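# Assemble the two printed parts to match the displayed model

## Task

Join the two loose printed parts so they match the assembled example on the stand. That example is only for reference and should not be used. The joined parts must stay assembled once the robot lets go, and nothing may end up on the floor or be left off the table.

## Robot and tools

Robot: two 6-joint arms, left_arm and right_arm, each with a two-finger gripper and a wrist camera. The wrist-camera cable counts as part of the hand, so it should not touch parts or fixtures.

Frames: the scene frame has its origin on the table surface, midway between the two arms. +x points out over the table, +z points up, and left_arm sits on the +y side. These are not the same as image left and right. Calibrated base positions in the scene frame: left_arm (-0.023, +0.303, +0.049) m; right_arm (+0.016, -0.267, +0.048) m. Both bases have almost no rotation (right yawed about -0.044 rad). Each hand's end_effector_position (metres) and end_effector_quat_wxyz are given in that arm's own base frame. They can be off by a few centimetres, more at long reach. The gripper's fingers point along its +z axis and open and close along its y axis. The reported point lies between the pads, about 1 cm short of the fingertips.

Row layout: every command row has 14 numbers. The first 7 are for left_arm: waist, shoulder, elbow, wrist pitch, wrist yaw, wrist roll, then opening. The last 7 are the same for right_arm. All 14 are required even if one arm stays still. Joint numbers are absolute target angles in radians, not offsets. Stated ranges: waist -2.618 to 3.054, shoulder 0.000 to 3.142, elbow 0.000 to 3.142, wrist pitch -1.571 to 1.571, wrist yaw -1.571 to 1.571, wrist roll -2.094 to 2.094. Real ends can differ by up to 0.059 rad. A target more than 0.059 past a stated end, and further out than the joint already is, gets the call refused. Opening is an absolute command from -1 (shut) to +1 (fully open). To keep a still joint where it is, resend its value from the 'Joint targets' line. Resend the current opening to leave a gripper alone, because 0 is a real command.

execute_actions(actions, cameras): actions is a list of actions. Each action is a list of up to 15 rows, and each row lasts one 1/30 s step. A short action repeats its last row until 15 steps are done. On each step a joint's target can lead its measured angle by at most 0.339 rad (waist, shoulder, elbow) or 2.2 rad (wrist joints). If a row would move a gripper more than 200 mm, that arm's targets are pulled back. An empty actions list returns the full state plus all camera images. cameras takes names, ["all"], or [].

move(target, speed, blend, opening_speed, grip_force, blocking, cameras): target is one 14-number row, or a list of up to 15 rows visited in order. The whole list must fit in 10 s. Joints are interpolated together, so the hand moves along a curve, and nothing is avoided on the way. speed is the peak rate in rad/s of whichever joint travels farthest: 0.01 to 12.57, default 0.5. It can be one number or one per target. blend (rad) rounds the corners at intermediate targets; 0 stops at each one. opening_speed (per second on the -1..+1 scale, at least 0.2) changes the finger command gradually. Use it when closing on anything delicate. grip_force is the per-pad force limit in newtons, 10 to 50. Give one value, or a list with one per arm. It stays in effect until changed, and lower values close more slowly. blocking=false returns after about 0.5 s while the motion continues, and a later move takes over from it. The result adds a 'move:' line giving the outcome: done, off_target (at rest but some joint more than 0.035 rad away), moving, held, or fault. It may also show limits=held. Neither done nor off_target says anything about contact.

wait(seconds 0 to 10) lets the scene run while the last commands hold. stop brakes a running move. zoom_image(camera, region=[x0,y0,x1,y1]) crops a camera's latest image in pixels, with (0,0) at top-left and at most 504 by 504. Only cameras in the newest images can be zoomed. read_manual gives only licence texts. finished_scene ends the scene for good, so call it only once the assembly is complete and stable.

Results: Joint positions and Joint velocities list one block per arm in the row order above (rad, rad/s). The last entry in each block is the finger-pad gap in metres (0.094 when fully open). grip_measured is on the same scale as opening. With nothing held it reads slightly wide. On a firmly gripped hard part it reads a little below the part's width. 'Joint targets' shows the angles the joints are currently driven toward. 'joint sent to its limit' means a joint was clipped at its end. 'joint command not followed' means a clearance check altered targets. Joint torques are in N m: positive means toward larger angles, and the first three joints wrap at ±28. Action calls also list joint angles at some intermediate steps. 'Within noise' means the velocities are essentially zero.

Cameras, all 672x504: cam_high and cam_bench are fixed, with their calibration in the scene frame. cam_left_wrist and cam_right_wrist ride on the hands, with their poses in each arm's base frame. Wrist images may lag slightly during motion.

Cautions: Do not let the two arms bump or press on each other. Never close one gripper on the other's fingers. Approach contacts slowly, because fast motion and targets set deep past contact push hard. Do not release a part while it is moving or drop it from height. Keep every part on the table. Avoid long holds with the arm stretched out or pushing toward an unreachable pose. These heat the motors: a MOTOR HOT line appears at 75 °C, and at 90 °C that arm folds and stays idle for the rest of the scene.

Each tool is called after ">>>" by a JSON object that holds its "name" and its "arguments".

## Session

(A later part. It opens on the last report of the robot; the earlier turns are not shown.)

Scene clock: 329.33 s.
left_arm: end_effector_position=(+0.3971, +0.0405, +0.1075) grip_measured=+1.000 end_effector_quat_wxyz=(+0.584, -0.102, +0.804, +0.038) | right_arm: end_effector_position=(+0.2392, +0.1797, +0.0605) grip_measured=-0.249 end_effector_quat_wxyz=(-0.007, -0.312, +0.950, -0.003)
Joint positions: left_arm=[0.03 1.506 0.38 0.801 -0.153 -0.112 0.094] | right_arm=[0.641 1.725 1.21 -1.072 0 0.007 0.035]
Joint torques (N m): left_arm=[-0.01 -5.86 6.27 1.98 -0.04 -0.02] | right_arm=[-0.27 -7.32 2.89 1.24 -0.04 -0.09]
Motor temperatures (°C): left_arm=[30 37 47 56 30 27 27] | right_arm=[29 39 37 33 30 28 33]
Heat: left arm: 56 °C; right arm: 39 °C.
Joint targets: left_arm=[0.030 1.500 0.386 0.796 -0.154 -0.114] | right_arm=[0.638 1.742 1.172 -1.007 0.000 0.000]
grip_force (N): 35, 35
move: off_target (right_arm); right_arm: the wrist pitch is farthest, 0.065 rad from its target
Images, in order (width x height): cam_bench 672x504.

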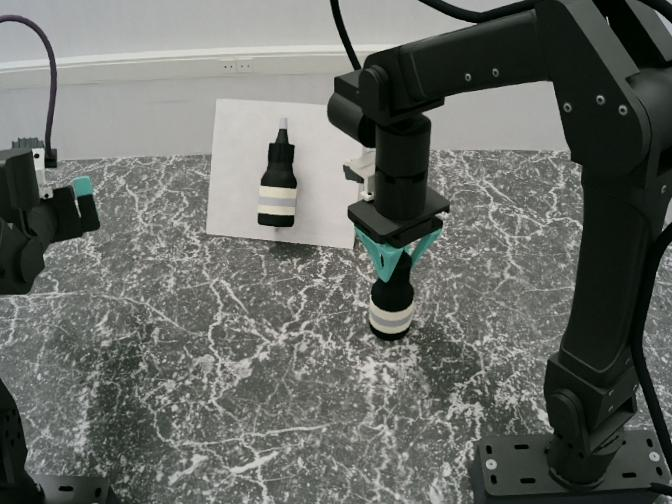

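>>> {"name": "move", "arguments": {"target": [[0.03,1.5,0.386,0.796,-0.154,-0.114,1,0.6375,1.7306,1.2056,-1.0515,0,0,-0.35],[0.03,1.5,0.386,0.796,-0.154,-0.114,1,0.6375,1.7306,1.2056,-1.0515,0,0,0.4]], "speed": 0.1, "opening_speed": 0.6, "cameras": ["cam_bench","cam_right_wrist"]}}

>>> {"name": "zoom_image", "arguments": {"camera": "cam_right_wrist", "region": [270, 140, 470, 440]}}

Scene clock: 341.80 s.
left_arm: end_effector_position=(+0.3971, +0.0405, +0.1075) grip_measured=+1.000 end_effector_quat_wxyz=(+0.584, -0.102, +0.804, +0.038) | right_arm: end_effector_position=(+0.2392, +0.1797, +0.0600) grip_measured=+0.398 end_effector_quat_wxyz=(-0.008, -0.312, +0.950, -0.003)
Joint positions: left_arm=[0.03 1.506 0.38 0.801 -0.153 -0.112 0.094] | right_arm=[0.641 1.727 1.21 -1.071 0 0.007 0.066]
Joint torques (N m): left_arm=[-0.01 -5.87 6.28 1.98 -0.05 -0.02] | right_arm=[-0.31 -8.49 5.53 0.7 -0.05 -0.09]
Motor temperatures (°C): left_arm=[30 37 47 56 30 27 27] | right_arm=[29 39 37 33 30 28 33]
Heat: left arm: 56 °C; right arm: 39 °C.
Joint targets: left_arm=[0.030 1.500 0.386 0.796 -0.154 -0.114] | right_arm=[0.638 1.730 1.206 -1.052 0.000 0.000]
grip_force (N): 35, 35
move: done
camera_calibration:
cam_right_wrist: T_world_to_cam=[[0.436784, -0.898305, -0.0476219, 0.070914], [-0.796326, -0.410738, 0.444026, 0.266711], [-0.418431, -0.156021, -0.894748, 0.29251], [0, 0, 0, 1]] pos_world=[0.30381, 0.218888, 0.146673]
Images, in order (width x height): cam_bench 672x504, cam_right_wrist 672x504.

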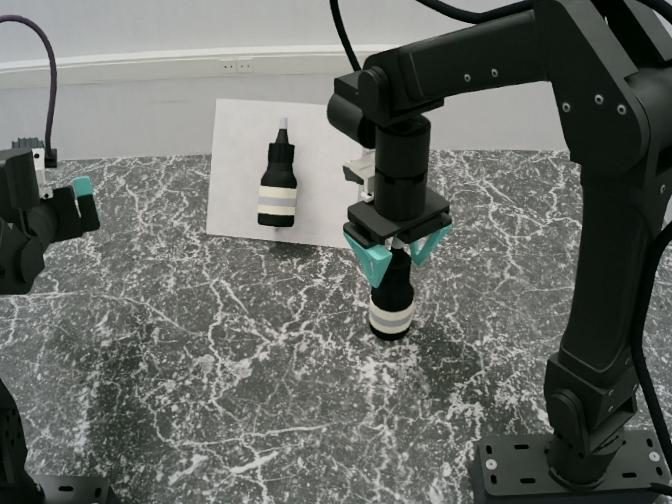

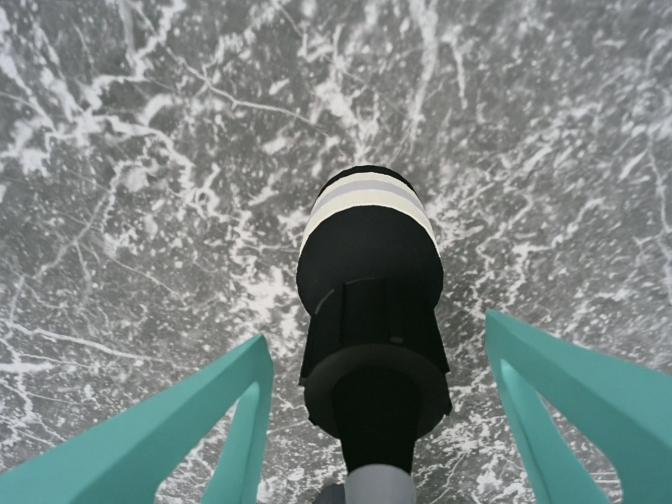

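Scaled by 1.680 from the camera's 672x504 image, which has a finer 960x720 frame.

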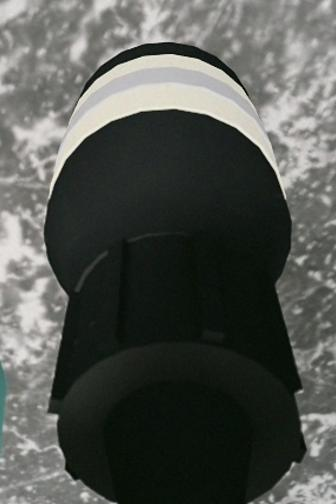

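>>> {"name": "move", "arguments": {"target": [[0.03,1.5,0.386,0.796,-0.154,-0.114,1,0.6375,1.7013,1.3246,-1.1918,0,0,0.4],[0.03,1.5,0.386,0.796,-0.154,-0.114,1,0.6375,1.690,1.505,-1.385,0,0,0.4],[0.03,1.5,0.386,0.796,-0.154,-0.114,1,0.6375,1.41,1.41,-1.45,0,0,0.4]], "speed": [0.4,0.5,0.6], "blend": [0.03,0.03,0], "cameras": ["cam_high","cam_bench","cam_right_wrist"]}}

>>> {"name": "zoom_image", "arguments": {"camera": "cam_bench", "region": [340, 230, 440, 350]}}

>>> {"name": "zoom_image", "arguments": {"camera": "cam_bench", "region": [230, 110, 330, 240]}}

>>> {"name": "zoom_image", "arguments": {"camera": "cam_high", "region": [290, 170, 370, 240]}}

Scene clock: 352.60 s.
left_arm: end_effector_position=(+0.3971, +0.0405, +0.1075) grip_measured=+1.000 end_effector_quat_wxyz=(+0.584, -0.102, +0.804, +0.038) | right_arm: end_effector_position=(+0.2055, +0.1545, +0.1899) grip_measured=+0.398 end_effector_quat_wxyz=(+0.059, -0.311, +0.948, +0.020)
Joint positions: left_arm=[0.03 1.506 0.38 0.801 -0.153 -0.112 0.094] | right_arm=[0.641 1.422 1.417 -1.442 0 0.007 0.066]
Joint torques (N m): left_arm=[-0.01 -5.87 6.27 1.99 -0.05 -0.01] | right_arm=[-0.29 -6.83 5.55 0.67 -0.06 -0.09]
Motor temperatures (°C): left_arm=[30 37 47 56 30 27 27] | right_arm=[29 39 37 33 30 28 33]
Heat: left arm: 56 °C; right arm: 39 °C.
Joint targets: left_arm=[0.030 1.500 0.386 0.796 -0.154 -0.114] | right_arm=[0.638 1.410 1.410 -1.450 0.000 0.000]
grip_force (N): 35, 35
move: done
camera_calibration:
cam_right_wrist: T_world_to_cam=[[0.443671, -0.893169, -0.0735209, 0.071982], [-0.839433, -0.442903, 0.314944, 0.210192], [-0.31386, -0.0780154, -0.946259, 0.366961], [0, 0, 0, 1]] pos_world=[0.25968, 0.186015, 0.286333]
Images, in order (width x height): cam_high 672x504, cam_bench 672x504, cam_right_wrist 672x504.

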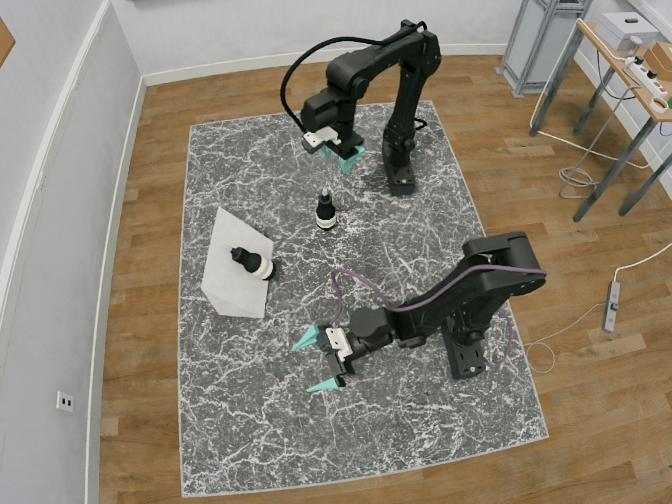

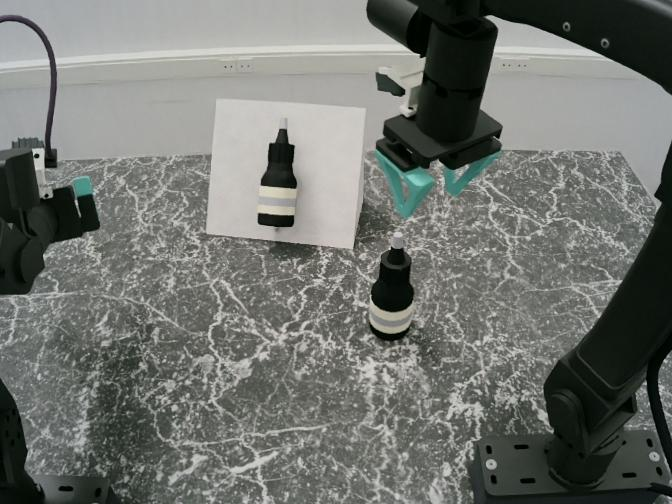

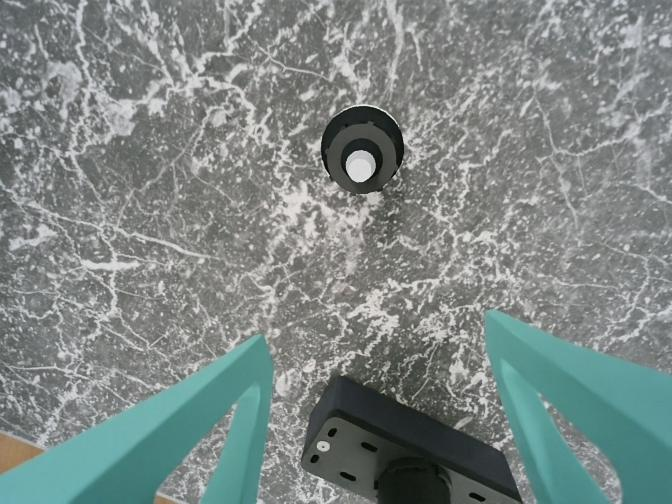

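Scaled by 4.200 from the camera's 672x504 image, which has a finer 960x720 frame.

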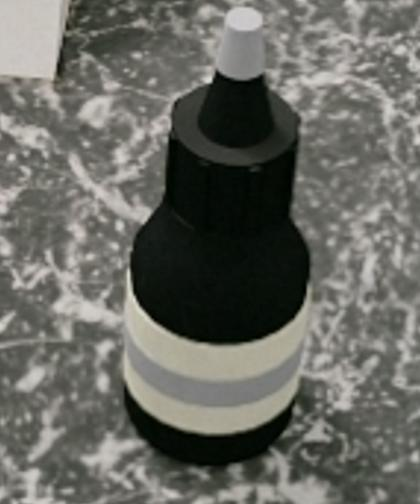

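Scaled by 3.877 from the camera's 672x504 image, which has a finer 960x720 frame.

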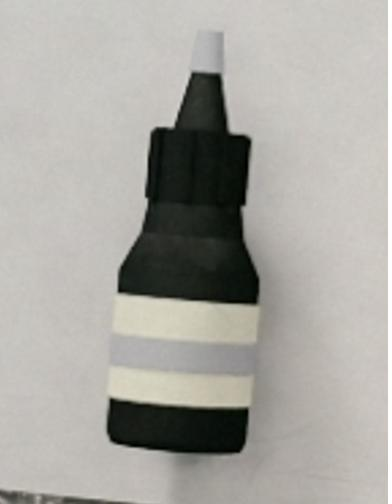

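Scaled by 6.300 from the camera's 672x504 image, which has a finer 960x720 frame.

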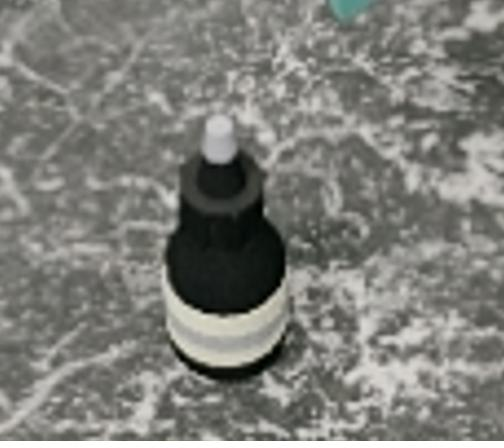

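>>> {"name": "zoom_image", "arguments": {"camera": "cam_bench", "region": [370, 255, 420, 305]}}

>>> {"name": "zoom_image", "arguments": {"camera": "cam_bench", "region": [255, 130, 305, 200]}}

>>> {"name": "zoom_image", "arguments": {"camera": "cam_right_wrist", "region": [310, 95, 420, 205]}}

Scaled by 10.080 from the camera's 672x504 image, which has a finer 960x720 frame.

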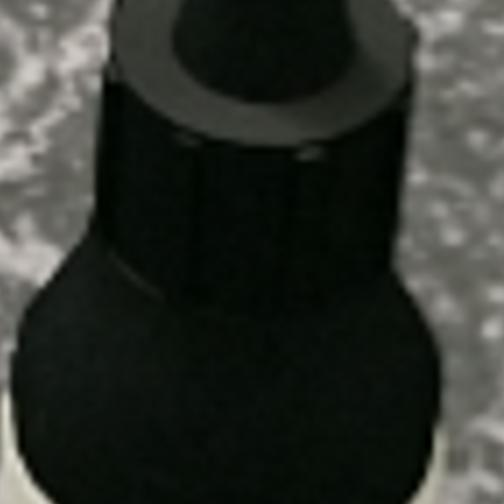

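Scaled by 7.200 from the camera's 672x504 image, which has a finer 960x720 frame.

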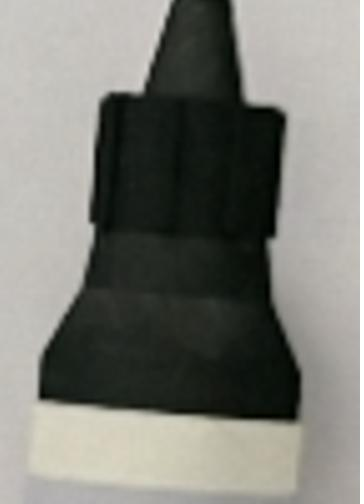

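Scaled by 4.582 from the camera's 672x504 image, which has a finer 960x720 frame.

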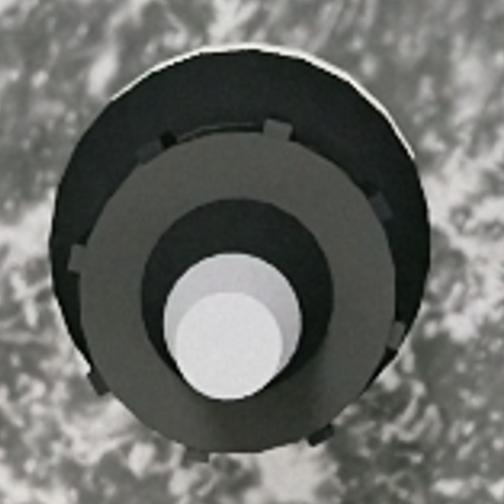

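>>> {"name": "finished_scene", "arguments": {}}

The scene is finished: the task was done.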